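# Unload three sand cores from mould onto plywood boards

## Task

Lift three sand cores out of the mould and set them down on the plywood boards next to it, releasing each one: the elongated core with the rounded nose, plus the two upright bladed cores standing in the mould half on the robot's right (the -y side). The other two cores must remain upright in the mould, untouched.

## Robot and tools

Robot: two 6-joint arms, left_arm and right_arm, each with a parallel gripper. Joint order in every row and every per-joint list: waist, shoulder, elbow, wrist pitch, wrist yaw, wrist roll. Nominal ranges (rad): waist -2.618 to 3.054, shoulder 0.000 to 3.142, elbow 0.000 to 3.142, wrist pitch -1.571 to 1.571, wrist yaw -1.571 to 1.571, wrist roll -2.094 to 2.094. True ends may differ by up to 0.059 rad either way.

Frames: the scene frame has its origin at table-top height, halfway between the two nominal bases; +x points out over the table, +z is up, and left_arm sits on the +y side (arm names do not match image left/right). Calibrated bases in the scene frame: left_arm at (+0.031, +0.345, 0) m, quat_wxyz (+1.000, 0, 0, +0.008); right_arm at (+0.030, -0.335, 0) m, quat_wxyz (+1.000, 0, 0, -0.014); both have +z up. Each arm reports end_effector_position (m) and end_effector_quat_wxyz in its own base frame; these may be wrong by a few cm, more when reaching far. The position is the point between the finger pads, roughly 1 cm short of the tips. Fingers extend along the gripper's +z and close along its y.

The row: every motion command is a row of 14 numbers, each in [-1, 1], covering both arms even if one stays still: left_arm's 6 joints then its opening, then right_arm's 6 joints then its opening. The joint entries are offsets, not poses, measured from the arm's Joint targets as they stand when the action (or move) begins, not from the previous row; sending the same offset again moves further. Scale: 1.0 equals 2.224 rad for waist, shoulder and elbow, and 8.485 rad for the three wrist joints. The opening entry is absolute: +1 fully open, -1 closed. To hold an arm still, send 0 for its joints; to keep a gripper as it is, resend its current command (0 is itself a command, half-open).

execute_actions(actions, cameras): actions is a list of actions; each action is a list of up to 15 rows, one per 1/30 s step; a short list repeats its final row to fill 15 steps. An empty list just returns state and images. If any action would push a joint more than 0.059 rad beyond a range end, that action is rejected for both arms; a malformed action, or a first action failing this check, rejects the whole call. A joint driven to its real end gives the line "joint sent to its limit"; silence does not prove more travel exists.

move(target, speed, blend, opening_speed, blocking, cameras): target is one 14-number row or a list of up to 15 rows; every row's offsets count from the same starting Joint targets. Joints interpolate together, so the gripper traces a curve, with no avoidance of objects or the other arm. speed is rad/s for the joint with the longest travel, 0.01 to 12.57, default 0.5, one value or one per target. blend (rad) rounds corners of a list; 0 stops at each. opening_speed (0.2 or more, per second on the -1..+1 scale) makes the grippers change gradually. Openings in the first row are sent at the start; changed openings in later rows apply once everything has come to rest at that row. blocking=false returns after about 0.5 s while motion continues. The result adds a move: line: done, off_target (resting with a joint over 0.035 rad from target), moving, held or fault, plus limits=held when steps were withheld. Faster moves and targets set deeper past a contact hit and press harder.

wait(seconds 0 to 10) lets time pass with commands held. stop brakes a running move. zoom_image(camera = cam_left_wrist or cam_right_wrist, region = [x0, y0, x1, y1] pixels from top-left, at most 504 by 504) enlarges the latest image. finished_scene(scene = current scene number) ends the scene irreversibly; only call it when the cores are placed and released.

Cameras: cam_left_wrist and cam_right_wrist, each 896x504, mounted on the wrists. Approximate K: left fx=fy=433.778, cx=446.025, cy=251.203; right fx=fy=443.33, cx=444.172, cy=252.362.

Result lines: Joint positions and Joint velocities give one block per arm (six joints in rad or rad/s, then the finger-pad gap in m; 0.094 m is fully open). Joint targets is the base for your next offsets. Tool commands shows each gripper's current command. grip_measured is the measured opening on the command scale (reads a bit wide when empty, slightly narrow when squeezing a hard part). grip_effort_nm is gripper motor effort (negative closing) and is not a pad force. Joint torques include the arm's own weight; joints 1 to 3 wrap at ±28 N m. "joint command not followed" means the clearance check altered or blocked targets. "within noise" means an arm is effectively still.

Motion limits: each joint target stays within 0.339 rad (big joints) or 2.2 rad (wrist joints) of its measured angle, and targets that would move a gripper over 200 mm are scaled back, so big jumps take several actions. If an arm is pressing or dragged, command targets back past its measured positions.

Care: close slowly on cores, since they may crumble; release only when the part is at rest on the boards, opening well above grip_measured. Avoid drops, letting go mid-motion, slamming, hard contact, pressing hard, and any contact between the arms, including one gripper closing on the other's fingers. Nothing may end up off the table. A camera cable touching something counts as contact. Holding loads or stretched poses heats motors: MOTOR HOT at 75 °C, a fold-away fault at 90 °C, collapse at 100 °C. Loose objects may get nudged occasionally, and the simulation keeps running while you think.

Each tool is called after "Emit:" by a JSON object that holds its "method" and its "body".

## Session

Emit:
{"method": "execute_actions", "body": {"actions": []}}

Scene clock: 0.00 s.
left_arm: end_effector_position=(+0.3631, -0.0246, +0.2028) grip_measured=+1.000 grip_effort_nm=n/a end_effector_quat_wxyz=(+0.569, -0.059, +0.818, -0.064) | right_arm: end_effector_position=(+0.3464, +0.0127, +0.2781) grip_measured=+1.000 grip_effort_nm=n/a end_effector_quat_wxyz=(+0.512, -0.227, +0.829, +0.002)
Joint positions: left_arm=[-0.095 1.034 0.566 0.116 -0.051 -0.203 0.094] | right_arm=[-0.154 1.056 1.018 -0.499 -0.37 -0.476 0.094]
Joint velocities: within noise
Joint torques (N m): no reading
Heat: left arm: 32 °C; right arm: 36 °C.
Joint targets: left_arm=[-0.095 1.027 0.576 0.117 -0.051 -0.202] | right_arm=[-0.154 1.049 1.030 -0.497 -0.374 -0.475]
Tool commands: left_gripper/opening=+1.0 right_gripper/opening=+1.0

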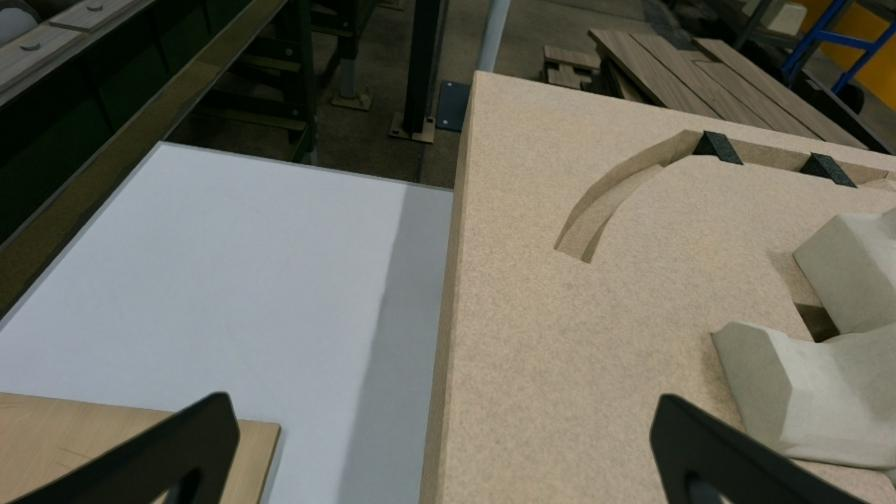

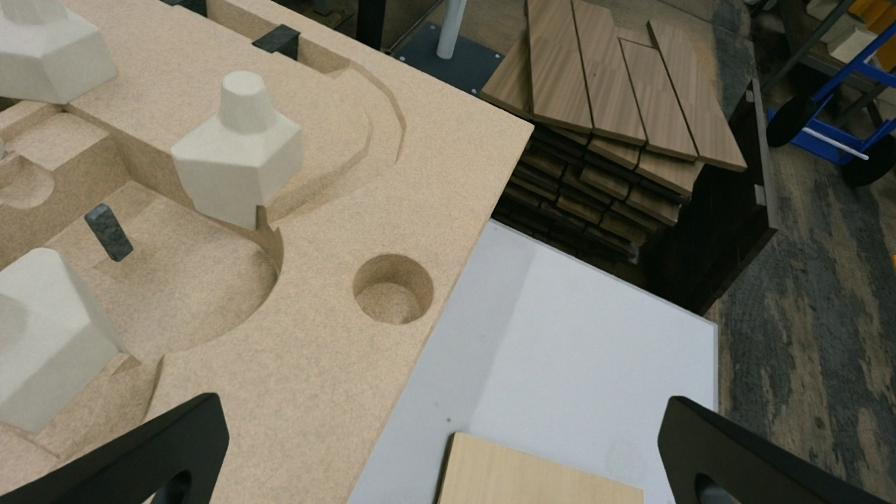

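Emit:
{"method": "move", "body": {"target": [-0.1371,0.1614,0.5679,-0.1850,0.0060,0.0238,1,0.2491,0.1515,0.3638,-0.1127,0.0441,0.0560,1], "speed": 0.8}}

Scene clock: 22.97 s.
left_arm: end_effector_position=(+0.2764, -0.1121, +0.3268) grip_measured=+1.000 grip_effort_nm=0.037 end_effector_quat_wxyz=(+0.275, +0.183, +0.942, -0.052) | right_arm: end_effector_position=(+0.2762, +0.1173, +0.3251) grip_measured=+1.000 grip_effort_nm=0.027 end_effector_quat_wxyz=(+0.273, -0.193, +0.941, +0.056)
Joint positions: left_arm=[-0.393 1.377 1.818 -1.445 -0.007 -0.007 0.094] | right_arm=[0.395 1.379 1.812 -1.438 -0.006 -0.008 0.094]
Joint velocities: within noise
Joint torques (N m): left_arm=[-0.39 -2.77 5.94 1.4 0.11 0.02] | right_arm=[0.51 -2.89 6.86 0.84 0.06 0.07]
Heat: left arm: 36 °C; right arm: 39 °C.
Joint targets: left_arm=[-0.400 1.385 1.839 -1.453 0.000 0.000] | right_arm=[0.400 1.386 1.839 -1.453 0.000 0.000]
move: done

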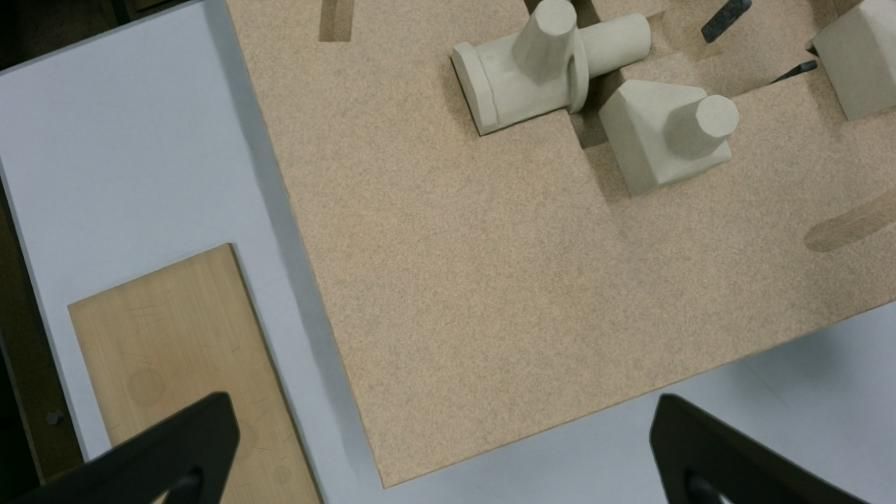

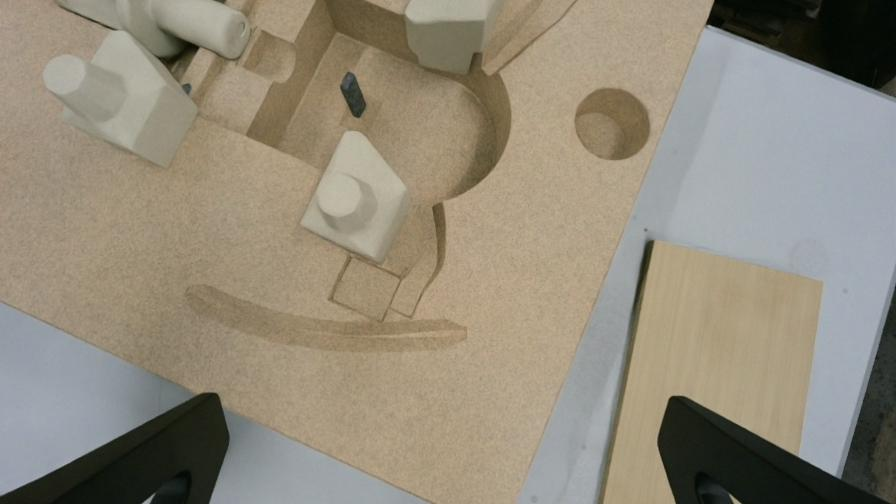

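Emit:
{"method": "zoom_image", "body": {"camera": "cam_right_wrist", "region": [0, 0, 504, 340]}}

Emit:
{"method": "zoom_image", "body": {"camera": "cam_left_wrist", "region": [420, 0, 896, 300]}}

Emit:
{"method": "zoom_image", "body": {"camera": "cam_right_wrist", "region": [380, 0, 600, 160]}}

Scaled by 1.000.

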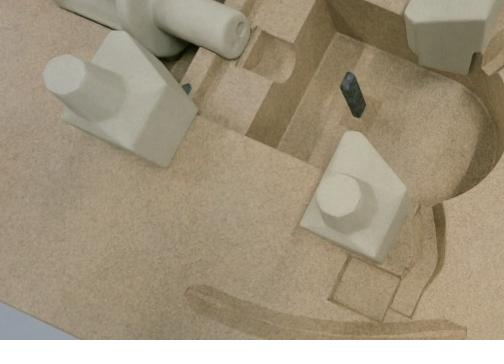

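Scaled by 1.059.

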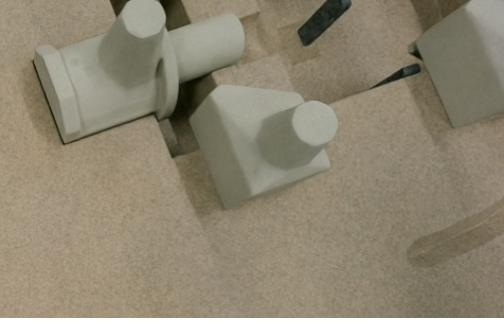

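Scaled by 2.291.

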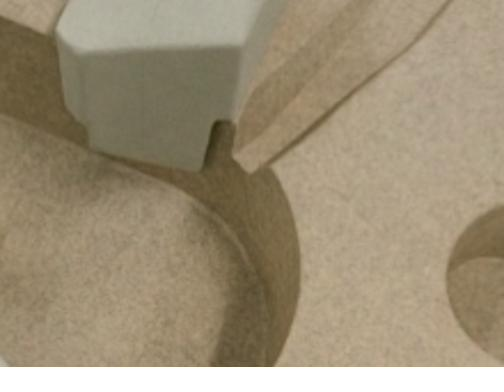

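Emit:
{"method": "move", "body": {"target": [0,0,0,0.0471,0,0,1,0,0,0,0.0471,0,0,1], "speed": 0.8}}

Scene clock: 76.63 s.
left_arm: end_effector_position=(+0.3392, -0.1381, +0.3906) grip_measured=+1.000 grip_effort_nm=0.037 end_effector_quat_wxyz=(+0.446, +0.169, +0.875, -0.087) | right_arm: end_effector_position=(+0.3372, +0.1425, +0.3861) grip_measured=+1.000 grip_effort_nm=0.027 end_effector_quat_wxyz=(+0.439, -0.179, +0.876, +0.089)
Joint positions: left_arm=[-0.393 1.377 1.818 -1.068 -0.007 -0.007 0.094] | right_arm=[0.395 1.379 1.812 -1.075 -0.005 -0.007 0.094]
Joint velocities: within noise
Joint torques (N m): left_arm=[-0.49 -3.14 6.39 2.13 0.11 0.02] | right_arm=[0.51 -3.26 7.21 1.52 0.04 0.05]
Heat: left arm: 35 °C; right arm: 37 °C.
Joint targets: left_arm=[-0.400 1.385 1.839 -1.053 0.000 -0.001] | right_arm=[0.400 1.386 1.839 -1.054 0.000 0.001]
move: done

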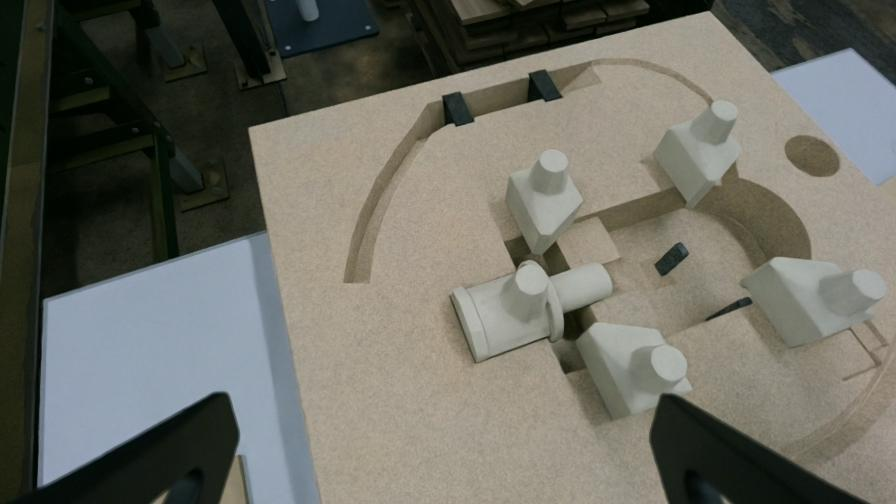

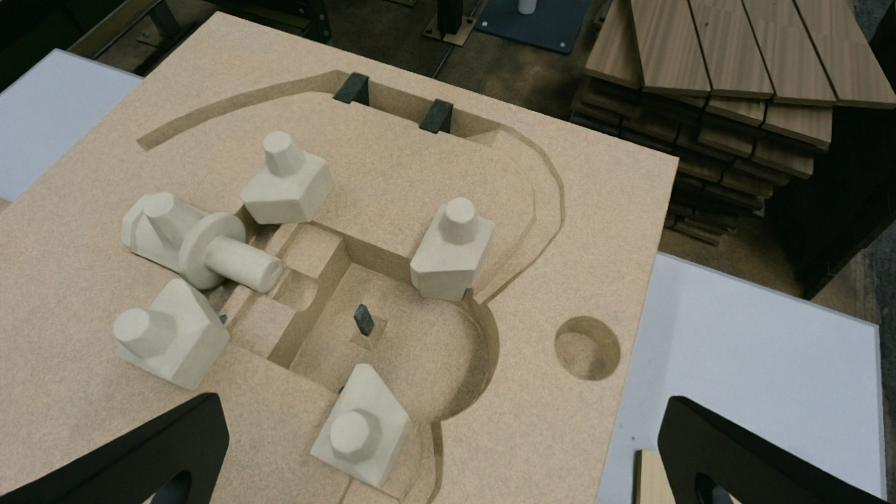

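Emit:
{"method": "zoom_image", "body": {"camera": "cam_left_wrist", "region": [600, 80, 896, 440]}}

Emit:
{"method": "zoom_image", "body": {"camera": "cam_right_wrist", "region": [100, 120, 320, 400]}}

Emit:
{"method": "zoom_image", "body": {"camera": "cam_right_wrist", "region": [290, 180, 520, 500]}}

Scaled by 1.400.

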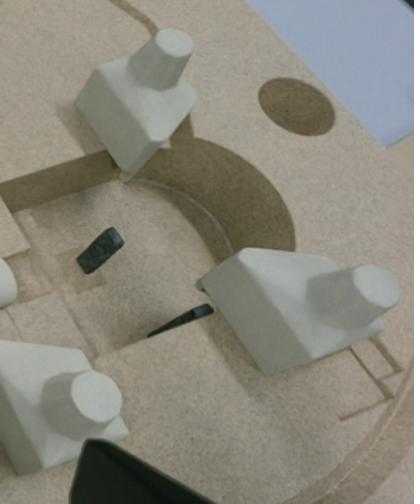

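Scaled by 1.800.

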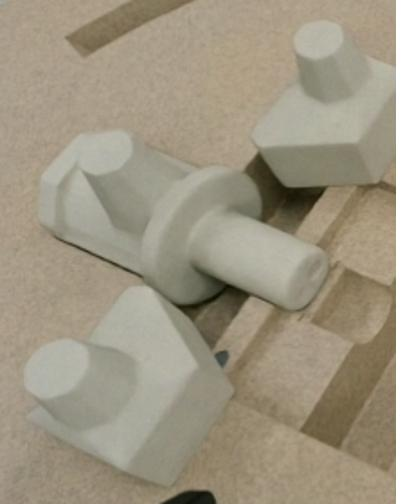

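Scaled by 1.575.

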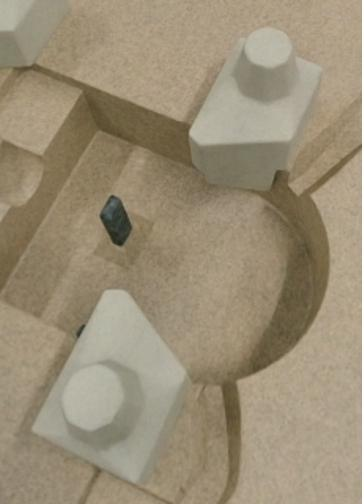

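Emit:
{"method": "move", "body": {"target": [0,0,0,0,0,0,1,0.0691,-0.1978,-0.478,0.0760,0,0,1], "speed": 0.8}}

Scene clock: 126.10 s.
left_arm: end_effector_position=(+0.3393, -0.1382, +0.3908) grip_measured=+1.000 grip_effort_nm=0.032 end_effector_quat_wxyz=(+0.446, +0.169, +0.874, -0.087) | right_arm: end_effector_position=(+0.2755, +0.1700, +0.2060) grip_measured=+1.000 grip_effort_nm=0.027 end_effector_quat_wxyz=(+0.442, -0.244, +0.854, +0.124)
Joint positions: left_arm=[-0.393 1.377 1.818 -1.067 -0.007 -0.007 0.094] | right_arm=[0.548 0.963 0.781 -0.435 -0.003 -0.007 0.094]
Joint velocities: within noise
Joint torques (N m): left_arm=[-0.46 -3.18 6.24 2.14 0.11 0.03] | right_arm=[0.55 -3.17 5.94 1.65 0.03 0.04]
Heat: left arm: 38 °C; right arm: 39 °C.
Joint targets: left_arm=[-0.400 1.385 1.839 -1.053 0.000 -0.001] | right_arm=[0.554 0.946 0.776 -0.408 0.000 0.000]
move: done

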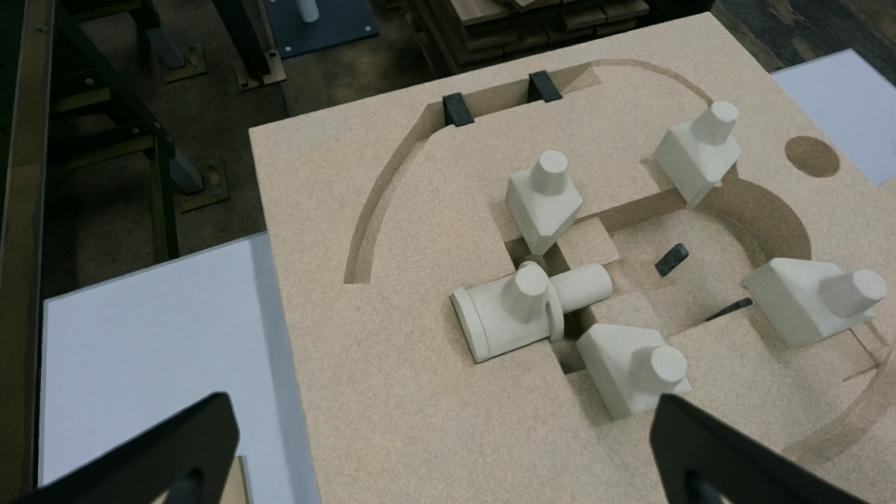

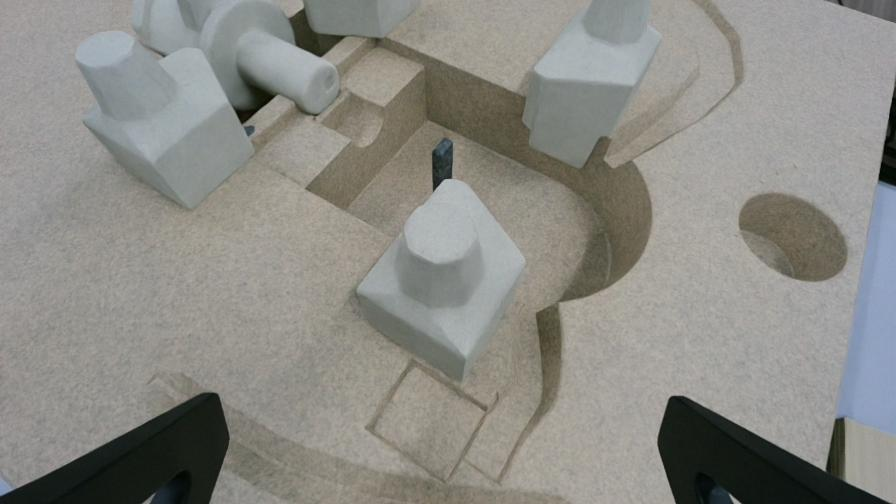

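Emit:
{"method": "move", "body": {"target": [0,0,0,0,0,0,1,0.001,0.165,-0.0108,0.0447,0,0,1], "speed": 0.4}}

Scene clock: 132.07 s.
left_arm: end_effector_position=(+0.3393, -0.1382, +0.3908) grip_measured=+1.000 grip_effort_nm=0.037 end_effector_quat_wxyz=(+0.446, +0.169, +0.874, -0.087) | right_arm: end_effector_position=(+0.3367, +0.2074, +0.1535) grip_measured=+1.000 grip_effort_nm=0.027 end_effector_quat_wxyz=(+0.444, -0.244, +0.853, +0.125)
Joint positions: left_arm=[-0.393 1.377 1.818 -1.067 -0.007 -0.007 0.094] | right_arm=[0.548 1.31 0.759 -0.061 -0.003 -0.007 0.094]
Joint velocities: within noise
Joint torques (N m): left_arm=[-0.53 -3.08 6.32 2.14 0.1 0.01] | right_arm=[0.75 -3.99 5.65 1.62 0.02 0.05]
Heat: left arm: 38 °C; right arm: 40 °C.
Joint targets: left_arm=[-0.400 1.385 1.839 -1.053 0.000 -0.001] | right_arm=[0.556 1.313 0.752 -0.029 0.000 0.000]
move: done

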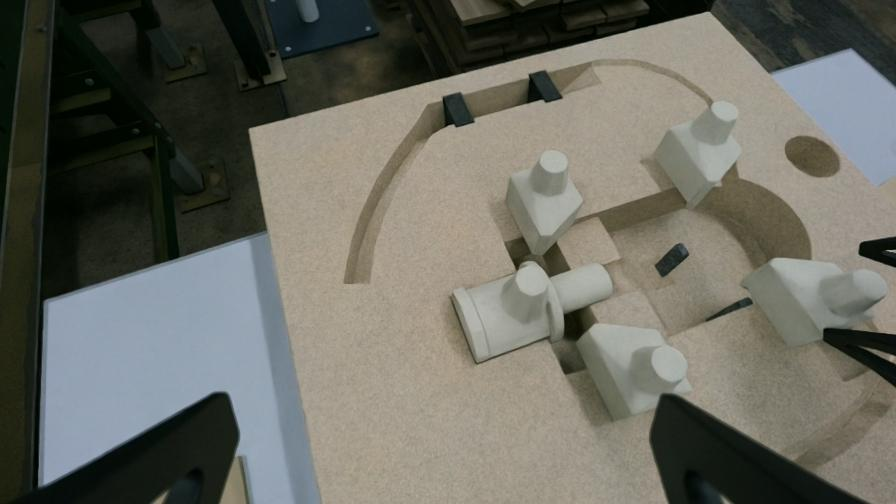

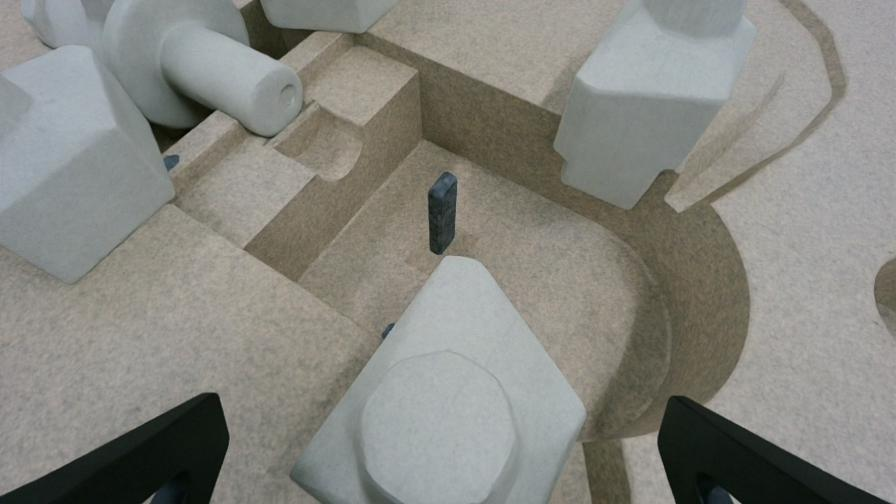

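Emit:
{"method": "move", "body": {"target": [0,0,0,0,0,0,1,0,0,0,0,0,0,-0.25], "opening_speed": 0.8}}

Emit:
{"method": "move", "body": {"target": [0,0,0,0,0,0,1,0,0,0,0,0,0,-0.4], "opening_speed": 0.2}}

Scene clock: 137.43 s.
left_arm: end_effector_position=(+0.3393, -0.1382, +0.3908) grip_measured=+1.000 grip_effort_nm=0.032 end_effector_quat_wxyz=(+0.446, +0.170, +0.874, -0.087) | right_arm: end_effector_position=(+0.3363, +0.2083, +0.1538) grip_measured=-0.244 grip_effort_nm=-0.310 end_effector_quat_wxyz=(+0.444, -0.245, +0.853, +0.125)
Joint positions: left_arm=[-0.393 1.377 1.818 -1.067 -0.007 -0.006 0.094] | right_arm=[0.551 1.31 0.759 -0.06 -0.003 -0.007 0.036]
Joint velocities: within noise
Joint torques (N m): left_arm=[-0.55 -3.17 6.28 2.12 0.12 0] | right_arm=[0.51 -4 5.64 1.65 0.03 0.04]
Heat: left arm: 39 °C; right arm: 40 °C.
Joint targets: left_arm=[-0.400 1.385 1.839 -1.053 0.000 0.000] | right_arm=[0.557 1.313 0.752 -0.029 0.000 0.000]
move: done

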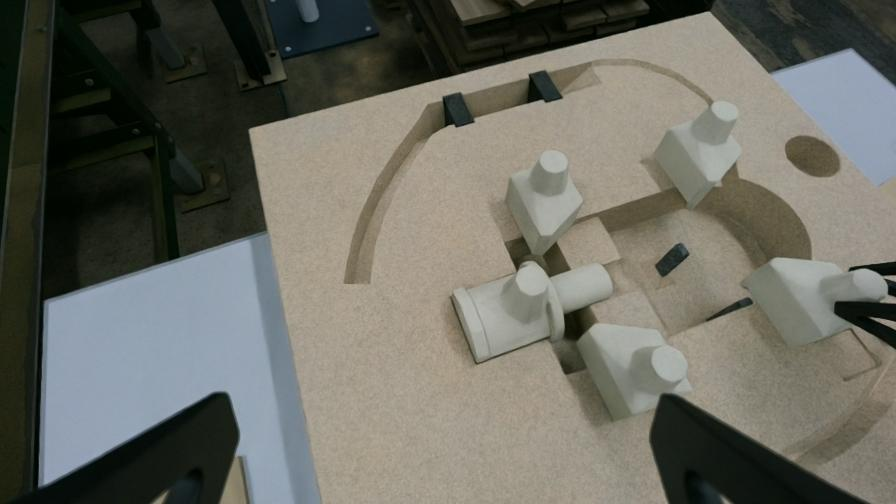

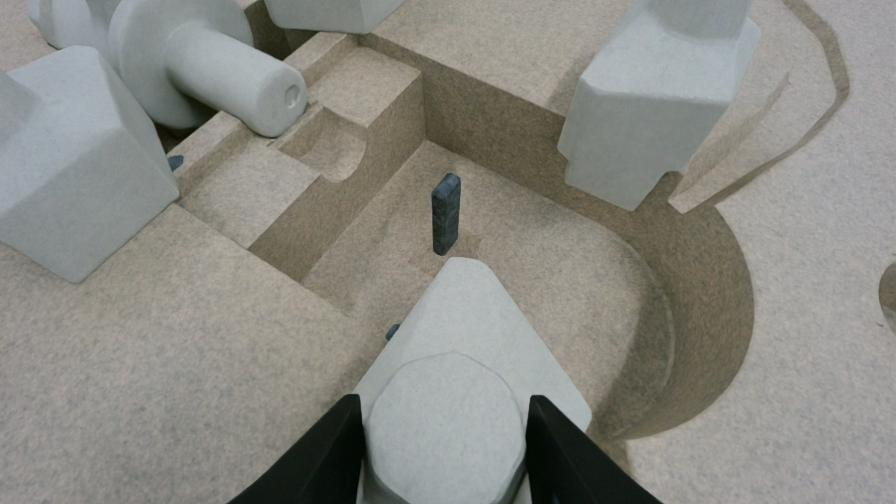

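Scene clock: 138.40 s.
left_arm: end_effector_position=(+0.3393, -0.1382, +0.3908) grip_measured=+1.000 grip_effort_nm=0.027 end_effector_quat_wxyz=(+0.446, +0.170, +0.874, -0.087) | right_arm: end_effector_position=(+0.3363, +0.2083, +0.1538) grip_measured=-0.289 grip_effort_nm=-1.004 end_effector_quat_wxyz=(+0.444, -0.245, +0.853, +0.125)
Joint positions: left_arm=[-0.393 1.377 1.818 -1.067 -0.007 -0.006 0.094] | right_arm=[0.551 1.31 0.759 -0.06 -0.003 -0.007 0.033]
Joint velocities: within noise
Joint torques (N m): left_arm=[-0.5 -3.15 6.28 2.13 0.11 -0.02] | right_arm=[0.53 -4.01 5.67 1.65 0.02 0.05]
Heat: left arm: 39 °C; right arm: 40 °C.
Joint targets: left_arm=[-0.400 1.385 1.839 -1.053 0.000 0.000] | right_arm=[0.557 1.313 0.752 -0.029 0.000 0.000]
move: done

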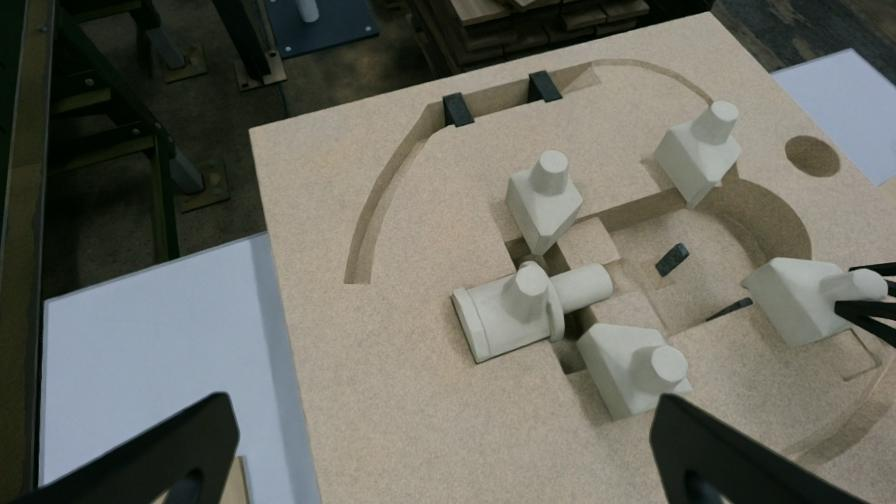

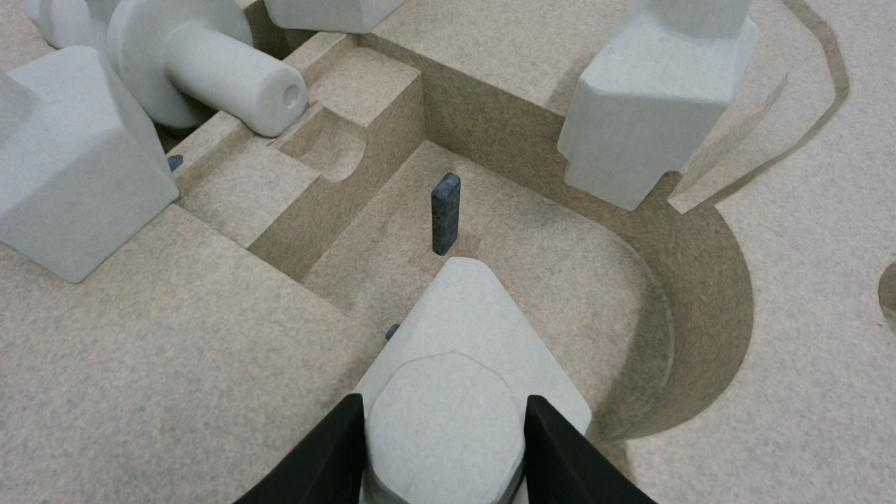

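Emit:
{"method": "move", "body": {"target": [[0,0,0,0,0,0,1,0,-0.0153,0.0447,-0.01577,0,0,-0.4],[0,0,0,0,0,0,1,0,-0.0210,0.1661,-0.0491,0,0,-0.4]], "speed": [0.1,0.25]}}

Scene clock: 146.77 s.
left_arm: end_effector_position=(+0.3393, -0.1382, +0.3908) grip_measured=+1.000 grip_effort_nm=0.027 end_effector_quat_wxyz=(+0.446, +0.170, +0.874, -0.087) | right_arm: end_effector_position=(+0.3291, +0.2036, +0.2053) grip_measured=-0.292 grip_effort_nm=-1.009 end_effector_quat_wxyz=(+0.387, -0.252, +0.880, +0.109)
Joint positions: left_arm=[-0.393 1.377 1.818 -1.067 -0.007 -0.006 0.094] | right_arm=[0.551 1.31 1.069 -0.503 -0.001 -0.006 0.033]
Joint velocities: within noise
Joint torques (N m): left_arm=[-0.5 -3.15 6.32 2.13 0.1 -0.01] | right_arm=[0.53 -7.95 10.44 1.79 0 0.04]
Heat: left arm: 39 °C; right arm: 40 °C.
Joint targets: left_arm=[-0.400 1.385 1.839 -1.053 0.000 -0.001] | right_arm=[0.557 1.267 1.121 -0.446 0.000 0.001]
move: off_target (right_arm); right_arm: the wrist pitch is farthest, 0.058 rad from its target

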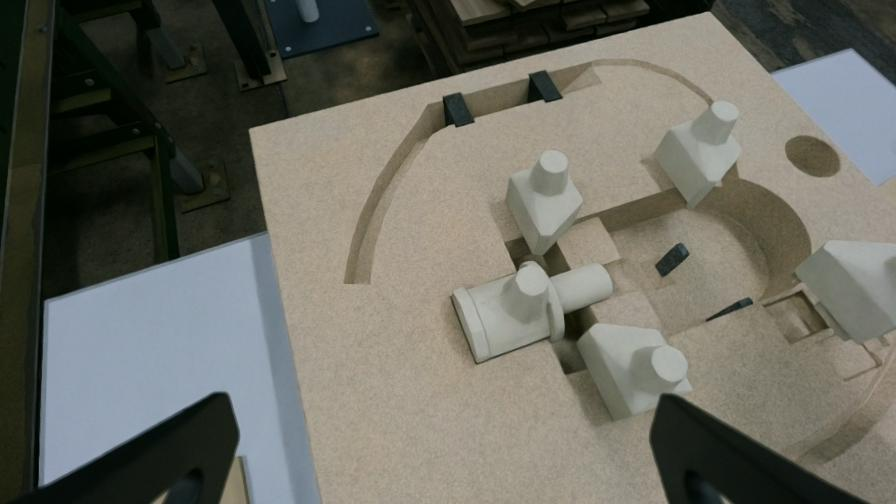

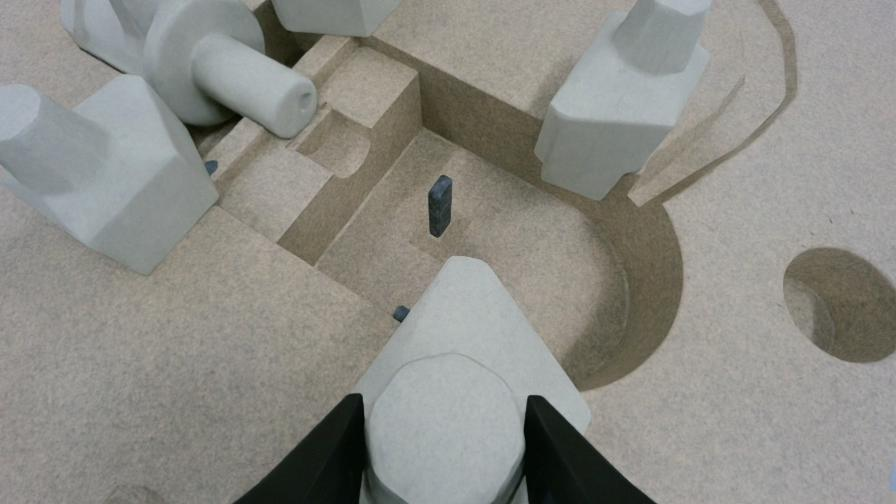

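Emit:
{"method": "zoom_image", "body": {"camera": "cam_left_wrist", "region": [676, 180, 896, 400]}}

Scaled by 2.291.

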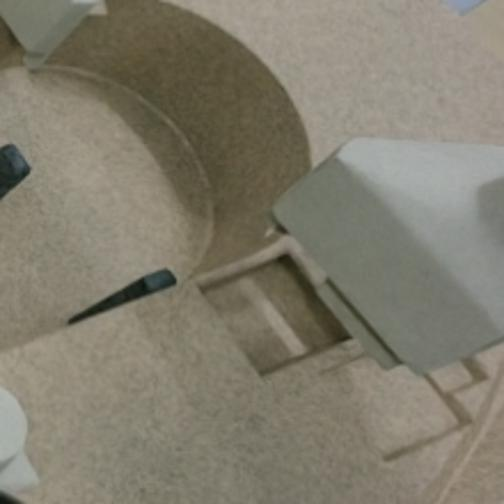

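Emit:
{"method": "move", "body": {"target": [0,0,0,0,0,0,1,0,-0.0103,0.0585,-0.0013,0,0,-0.4], "speed": 0.3}}

Scene clock: 153.73 s.
left_arm: end_effector_position=(+0.3394, -0.1382, +0.3909) grip_measured=+1.000 grip_effort_nm=0.037 end_effector_quat_wxyz=(+0.447, +0.169, +0.874, -0.087) | right_arm: end_effector_position=(+0.3382, +0.2092, +0.2728) grip_measured=-0.292 grip_effort_nm=-1.009 end_effector_quat_wxyz=(+0.449, -0.243, +0.850, +0.126)
Joint positions: left_arm=[-0.393 1.377 1.818 -1.067 -0.007 -0.006 0.094] | right_arm=[0.551 1.278 1.204 -0.526 -0.001 -0.006 0.033]
Joint velocities: within noise
Joint torques (N m): left_arm=[-0.49 -3.22 6.3 2.15 0.11 0.01] | right_arm=[0.54 -6.94 10.07 2.02 0.01 0.04]
Heat: left arm: 39 °C; right arm: 42 °C.
Joint targets: left_arm=[-0.400 1.385 1.839 -1.053 0.000 -0.001] | right_arm=[0.557 1.244 1.251 -0.457 0.000 0.001]
move: off_target (right_arm); right_arm: the wrist pitch is farthest, 0.069 rad from its target

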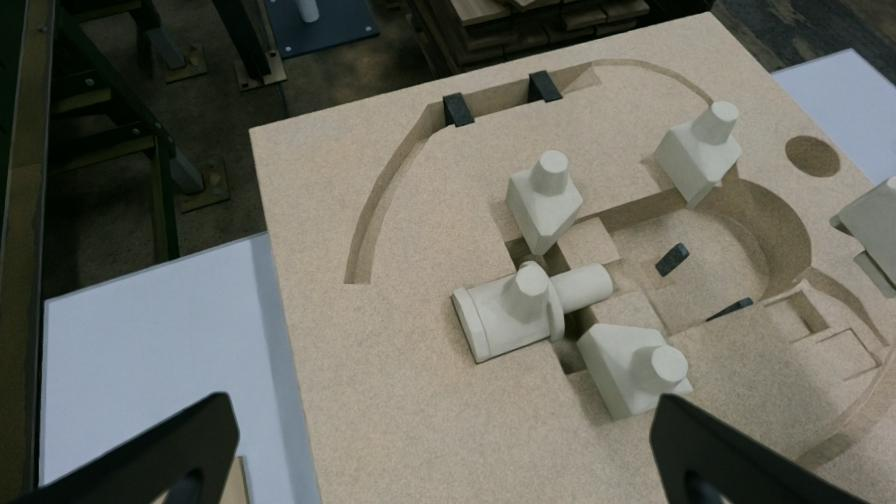

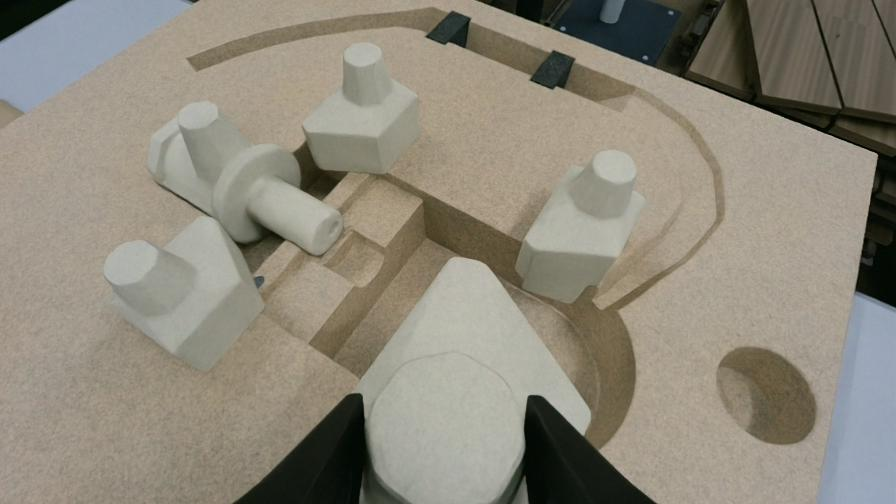

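Emit:
{"method": "move", "body": {"target": [0,0,0,0.02,0.059,0,1,0,0,0,0,0,0,-0.4], "speed": 0.8, "cameras": ["cam_left_wrist"]}}

Emit:
{"method": "zoom_image", "body": {"camera": "cam_left_wrist", "region": [420, 150, 780, 450]}}

Scene clock: 159.87 s.
left_arm: end_effector_position=(+0.3098, -0.2176, +0.4360) grip_measured=+1.000 grip_effort_nm=0.027 end_effector_quat_wxyz=(+0.462, +0.283, +0.784, -0.302) | right_arm: end_effector_position=(+0.3382, +0.2092, +0.2728) grip_measured=-0.292 grip_effort_nm=-1.004 end_effector_quat_wxyz=(+0.449, -0.243, +0.850, +0.126)
Joint positions: left_arm=[-0.393 1.377 1.818 -0.898 0.487 -0.006 0.094] | right_arm=[0.551 1.278 1.204 -0.526 -0.001 -0.006 0.033]
Joint velocities: within noise
Joint torques (N m): left_arm=[-0.53 -3.22 6.39 2.19 0.31 0.01] | right_arm=[0.51 -6.91 10.04 2.02 0.01 0.04]
Heat: left arm: 39 °C; right arm: 43 °C.
Joint targets: left_arm=[-0.400 1.385 1.839 -0.883 0.500 -0.001] | right_arm=[0.557 1.244 1.251 -0.457 0.000 0.001]
move: off_target (right_arm); right_arm: the wrist pitch is farthest, 0.069 rad from its target
Images, in order (width x height): cam_left_wrist 896x504.

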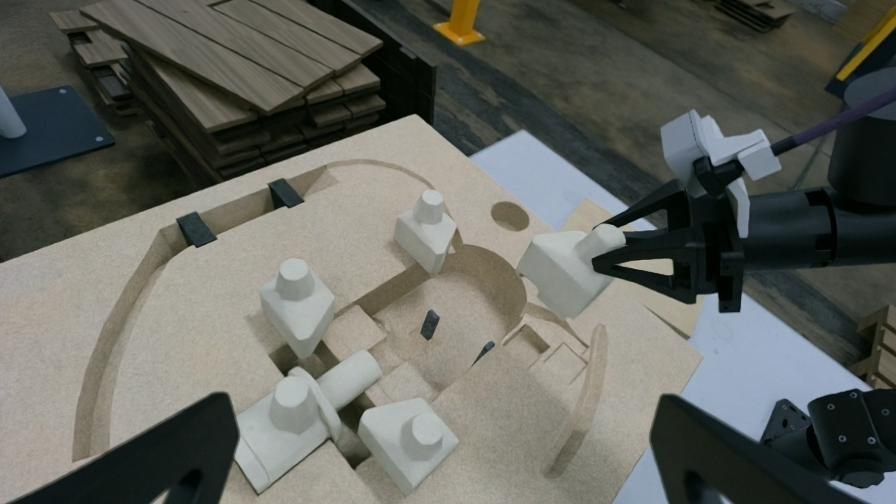

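Scaled by 1.400.

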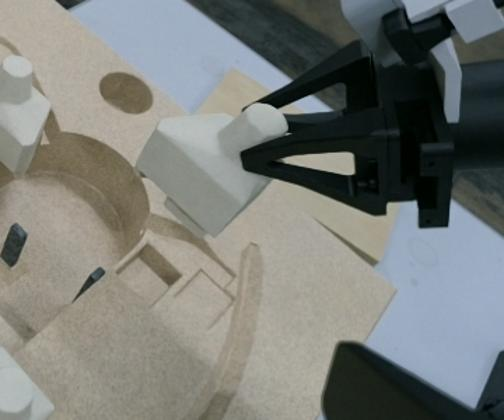

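Emit:
{"method": "move", "body": {"target": [0,0,0,0,0,0,1,0,0,0,0,0,0.0825,-0.5], "speed": 0.6, "cameras": ["cam_left_wrist"]}}

Emit:
{"method": "zoom_image", "body": {"camera": "cam_left_wrist", "region": [480, 180, 700, 360]}}

Scene clock: 165.43 s.
left_arm: end_effector_position=(+0.3097, -0.2178, +0.4362) grip_measured=+1.000 grip_effort_nm=0.027 end_effector_quat_wxyz=(+0.462, +0.284, +0.784, -0.303) | right_arm: end_effector_position=(+0.3382, +0.2091, +0.2727) grip_measured=-0.291 grip_effort_nm=-1.004 end_effector_quat_wxyz=(+0.379, +0.061, +0.882, +0.272)
Joint positions: left_arm=[-0.393 1.377 1.818 -0.897 0.488 -0.006 0.094] | right_arm=[0.551 1.278 1.204 -0.526 -0.001 0.69 0.033]
Joint velocities: within noise
Joint torques (N m): left_arm=[-0.59 -3.18 6.39 2.19 0.3 0.01] | right_arm=[0.51 -6.94 10.06 2.02 0 0.07]
Heat: left arm: 40 °C; right arm: 44 °C.
Joint targets: left_arm=[-0.400 1.385 1.839 -0.883 0.500 -0.001] | right_arm=[0.557 1.244 1.251 -0.457 0.000 0.701]
move: off_target (right_arm); right_arm: the wrist pitch is farthest, 0.069 rad from its target
Images, in order (width x height): cam_left_wrist 896x504.

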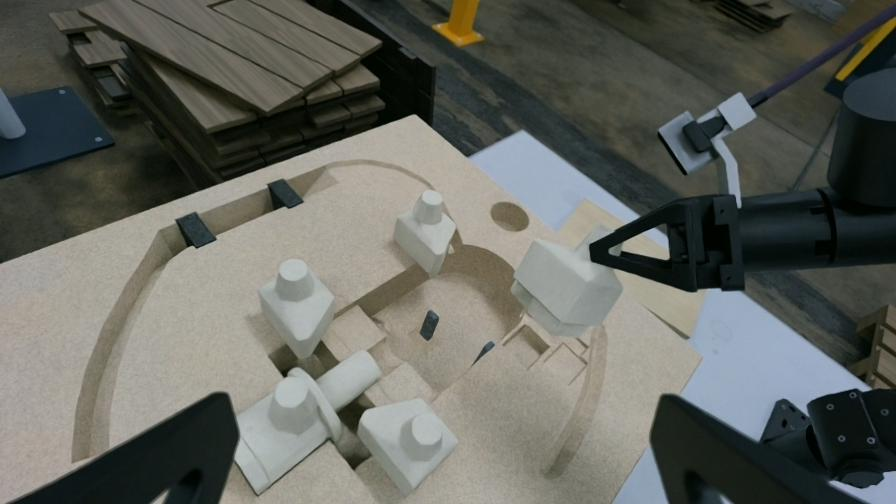

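Scaled by 2.291.

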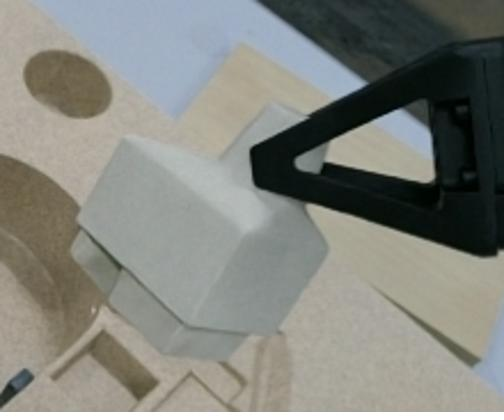

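Emit:
{"method": "move", "body": {"target": [0,0,0,0,0,0,1,0,0,0,0,0,0.12,-0.5], "speed": 0.6, "cameras": ["cam_left_wrist"]}}

Emit:
{"method": "zoom_image", "body": {"camera": "cam_left_wrist", "region": [480, 180, 700, 360]}}

Scene clock: 170.17 s.
left_arm: end_effector_position=(+0.3097, -0.2178, +0.4362) grip_measured=+1.000 grip_effort_nm=0.027 end_effector_quat_wxyz=(+0.462, +0.284, +0.784, -0.303) | right_arm: end_effector_position=(+0.3381, +0.2091, +0.2727) grip_measured=-0.291 grip_effort_nm=-1.004 end_effector_quat_wxyz=(+0.199, +0.483, +0.741, +0.422)
Joint positions: left_arm=[-0.393 1.377 1.818 -0.897 0.488 -0.006 0.094] | right_arm=[0.551 1.278 1.204 -0.527 -0.001 1.706 0.033]
Joint velocities: within noise
Joint torques (N m): left_arm=[-0.5 -3.21 6.38 2.21 0.32 -0.02] | right_arm=[0.51 -6.9 10.06 2.03 0 0.13]
Heat: left arm: 40 °C; right arm: 45 °C.
Joint targets: left_arm=[-0.400 1.385 1.839 -0.883 0.500 -0.001] | right_arm=[0.557 1.244 1.251 -0.457 0.000 1.719]
move: off_target (right_arm); right_arm: the wrist pitch is farthest, 0.070 rad from its target
Images, in order (width x height): cam_left_wrist 896x504.

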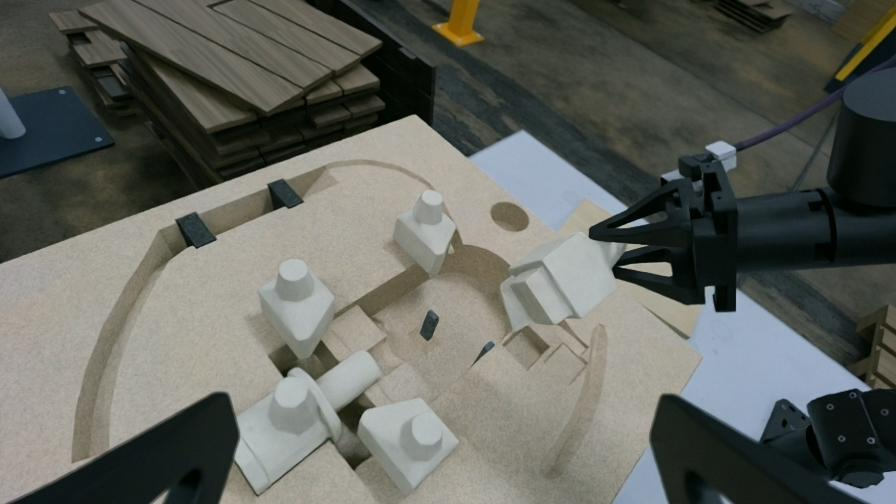

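Scaled by 2.291.

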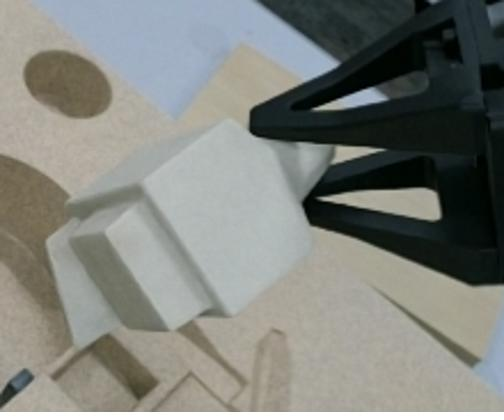

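Emit:
{"method": "zoom_image", "body": {"camera": "cam_left_wrist", "region": [460, 290, 620, 400]}}

Emit:
{"method": "zoom_image", "body": {"camera": "cam_left_wrist", "region": [490, 210, 640, 340]}}

Emit:
{"method": "zoom_image", "body": {"camera": "cam_left_wrist", "region": [220, 170, 480, 500]}}

Scaled by 3.150.

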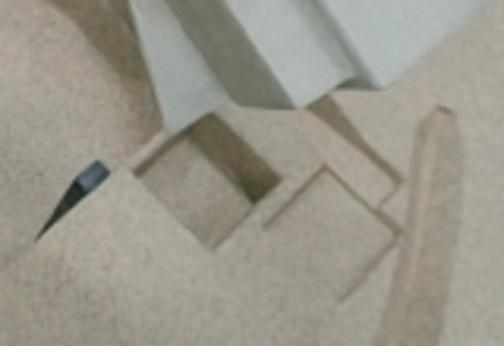

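Scaled by 3.360.

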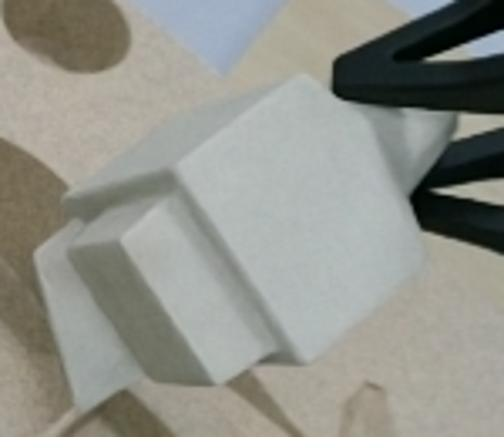

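Scaled by 1.527.

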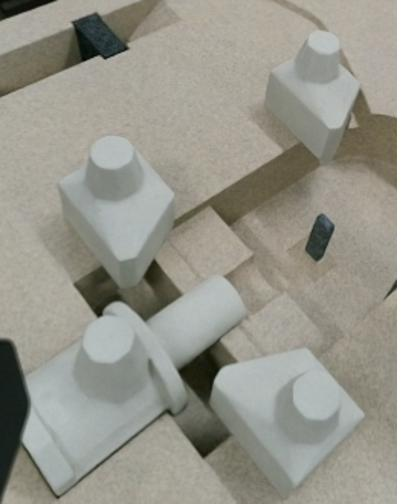

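Emit:
{"method": "move", "body": {"target": [[0,0,0,0,0,0,1,0,0,0,0,0,-0.2026,-0.5],[0,0,0,0,0,0,1,-0.4393,0.0477,0.1569,-0.0876,0,-0.2026,-0.5],[0,0,0,0,0,0,1,-0.4393,0.2893,0.2009,-0.1241,0,-0.2026,-0.5]], "speed": [1.0,0.5,0.4], "blend": [0.1,0.1,0]}}

Scene clock: 269.27 s.
left_arm: end_effector_position=(+0.3097, -0.2178, +0.4363) grip_measured=+1.000 grip_effort_nm=0.032 end_effector_quat_wxyz=(+0.462, +0.284, +0.783, -0.303) | right_arm: end_effector_position=(+0.2957, -0.1291, +0.1250) grip_measured=-0.292 grip_effort_nm=-1.009 end_effector_quat_wxyz=(-0.065, +0.209, +0.976, +0.013)
Joint positions: left_arm=[-0.393 1.377 1.818 -0.897 0.488 -0.006 0.094] | right_arm=[-0.415 1.892 1.66 -1.471 0 0.007 0.033]
Joint velocities: within noise
Joint torques (N m): left_arm=[-0.58 -3.29 6.32 2.19 0.31 -0.01] | right_arm=[-0.55 -8.21 8.01 -0.45 -0.01 -0.12]
Heat: left arm: 45 °C; right arm: 50 °C.
Joint targets: left_arm=[-0.400 1.385 1.839 -0.883 0.500 -0.001] | right_arm=[-0.421 1.887 1.698 -1.510 0.000 0.000]
move: off_target (right_arm); right_arm: the wrist pitch is farthest, 0.039 rad from its target

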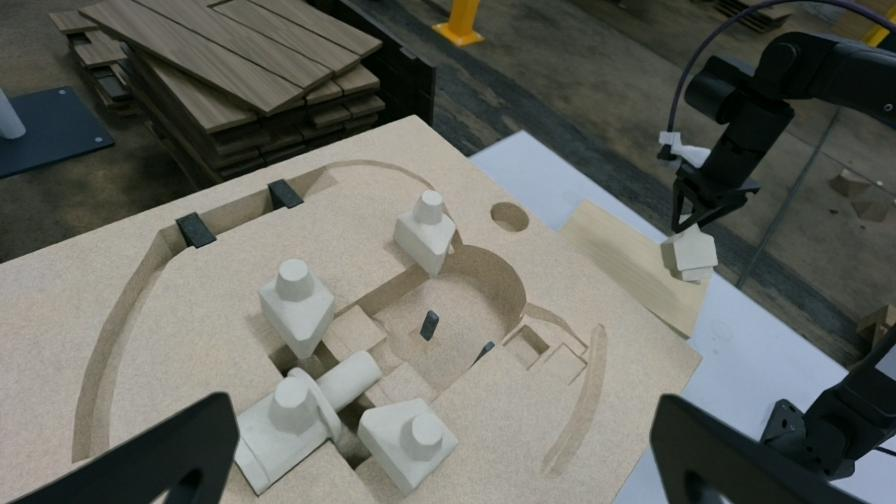

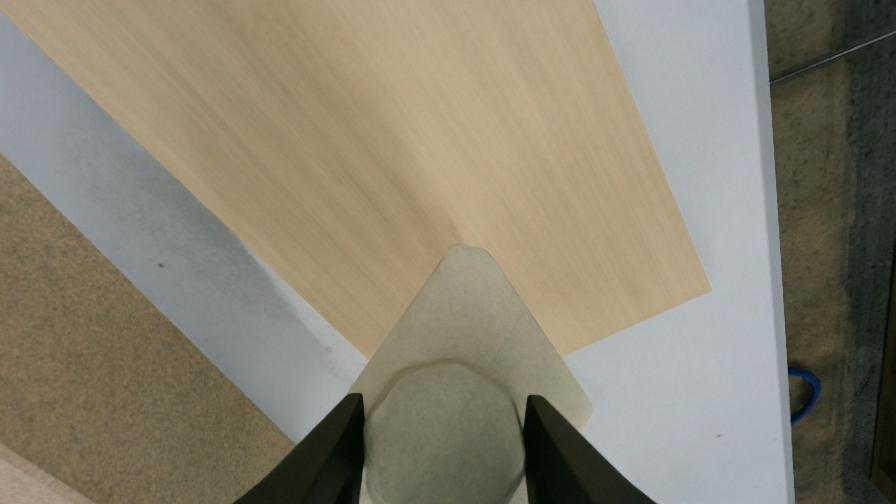

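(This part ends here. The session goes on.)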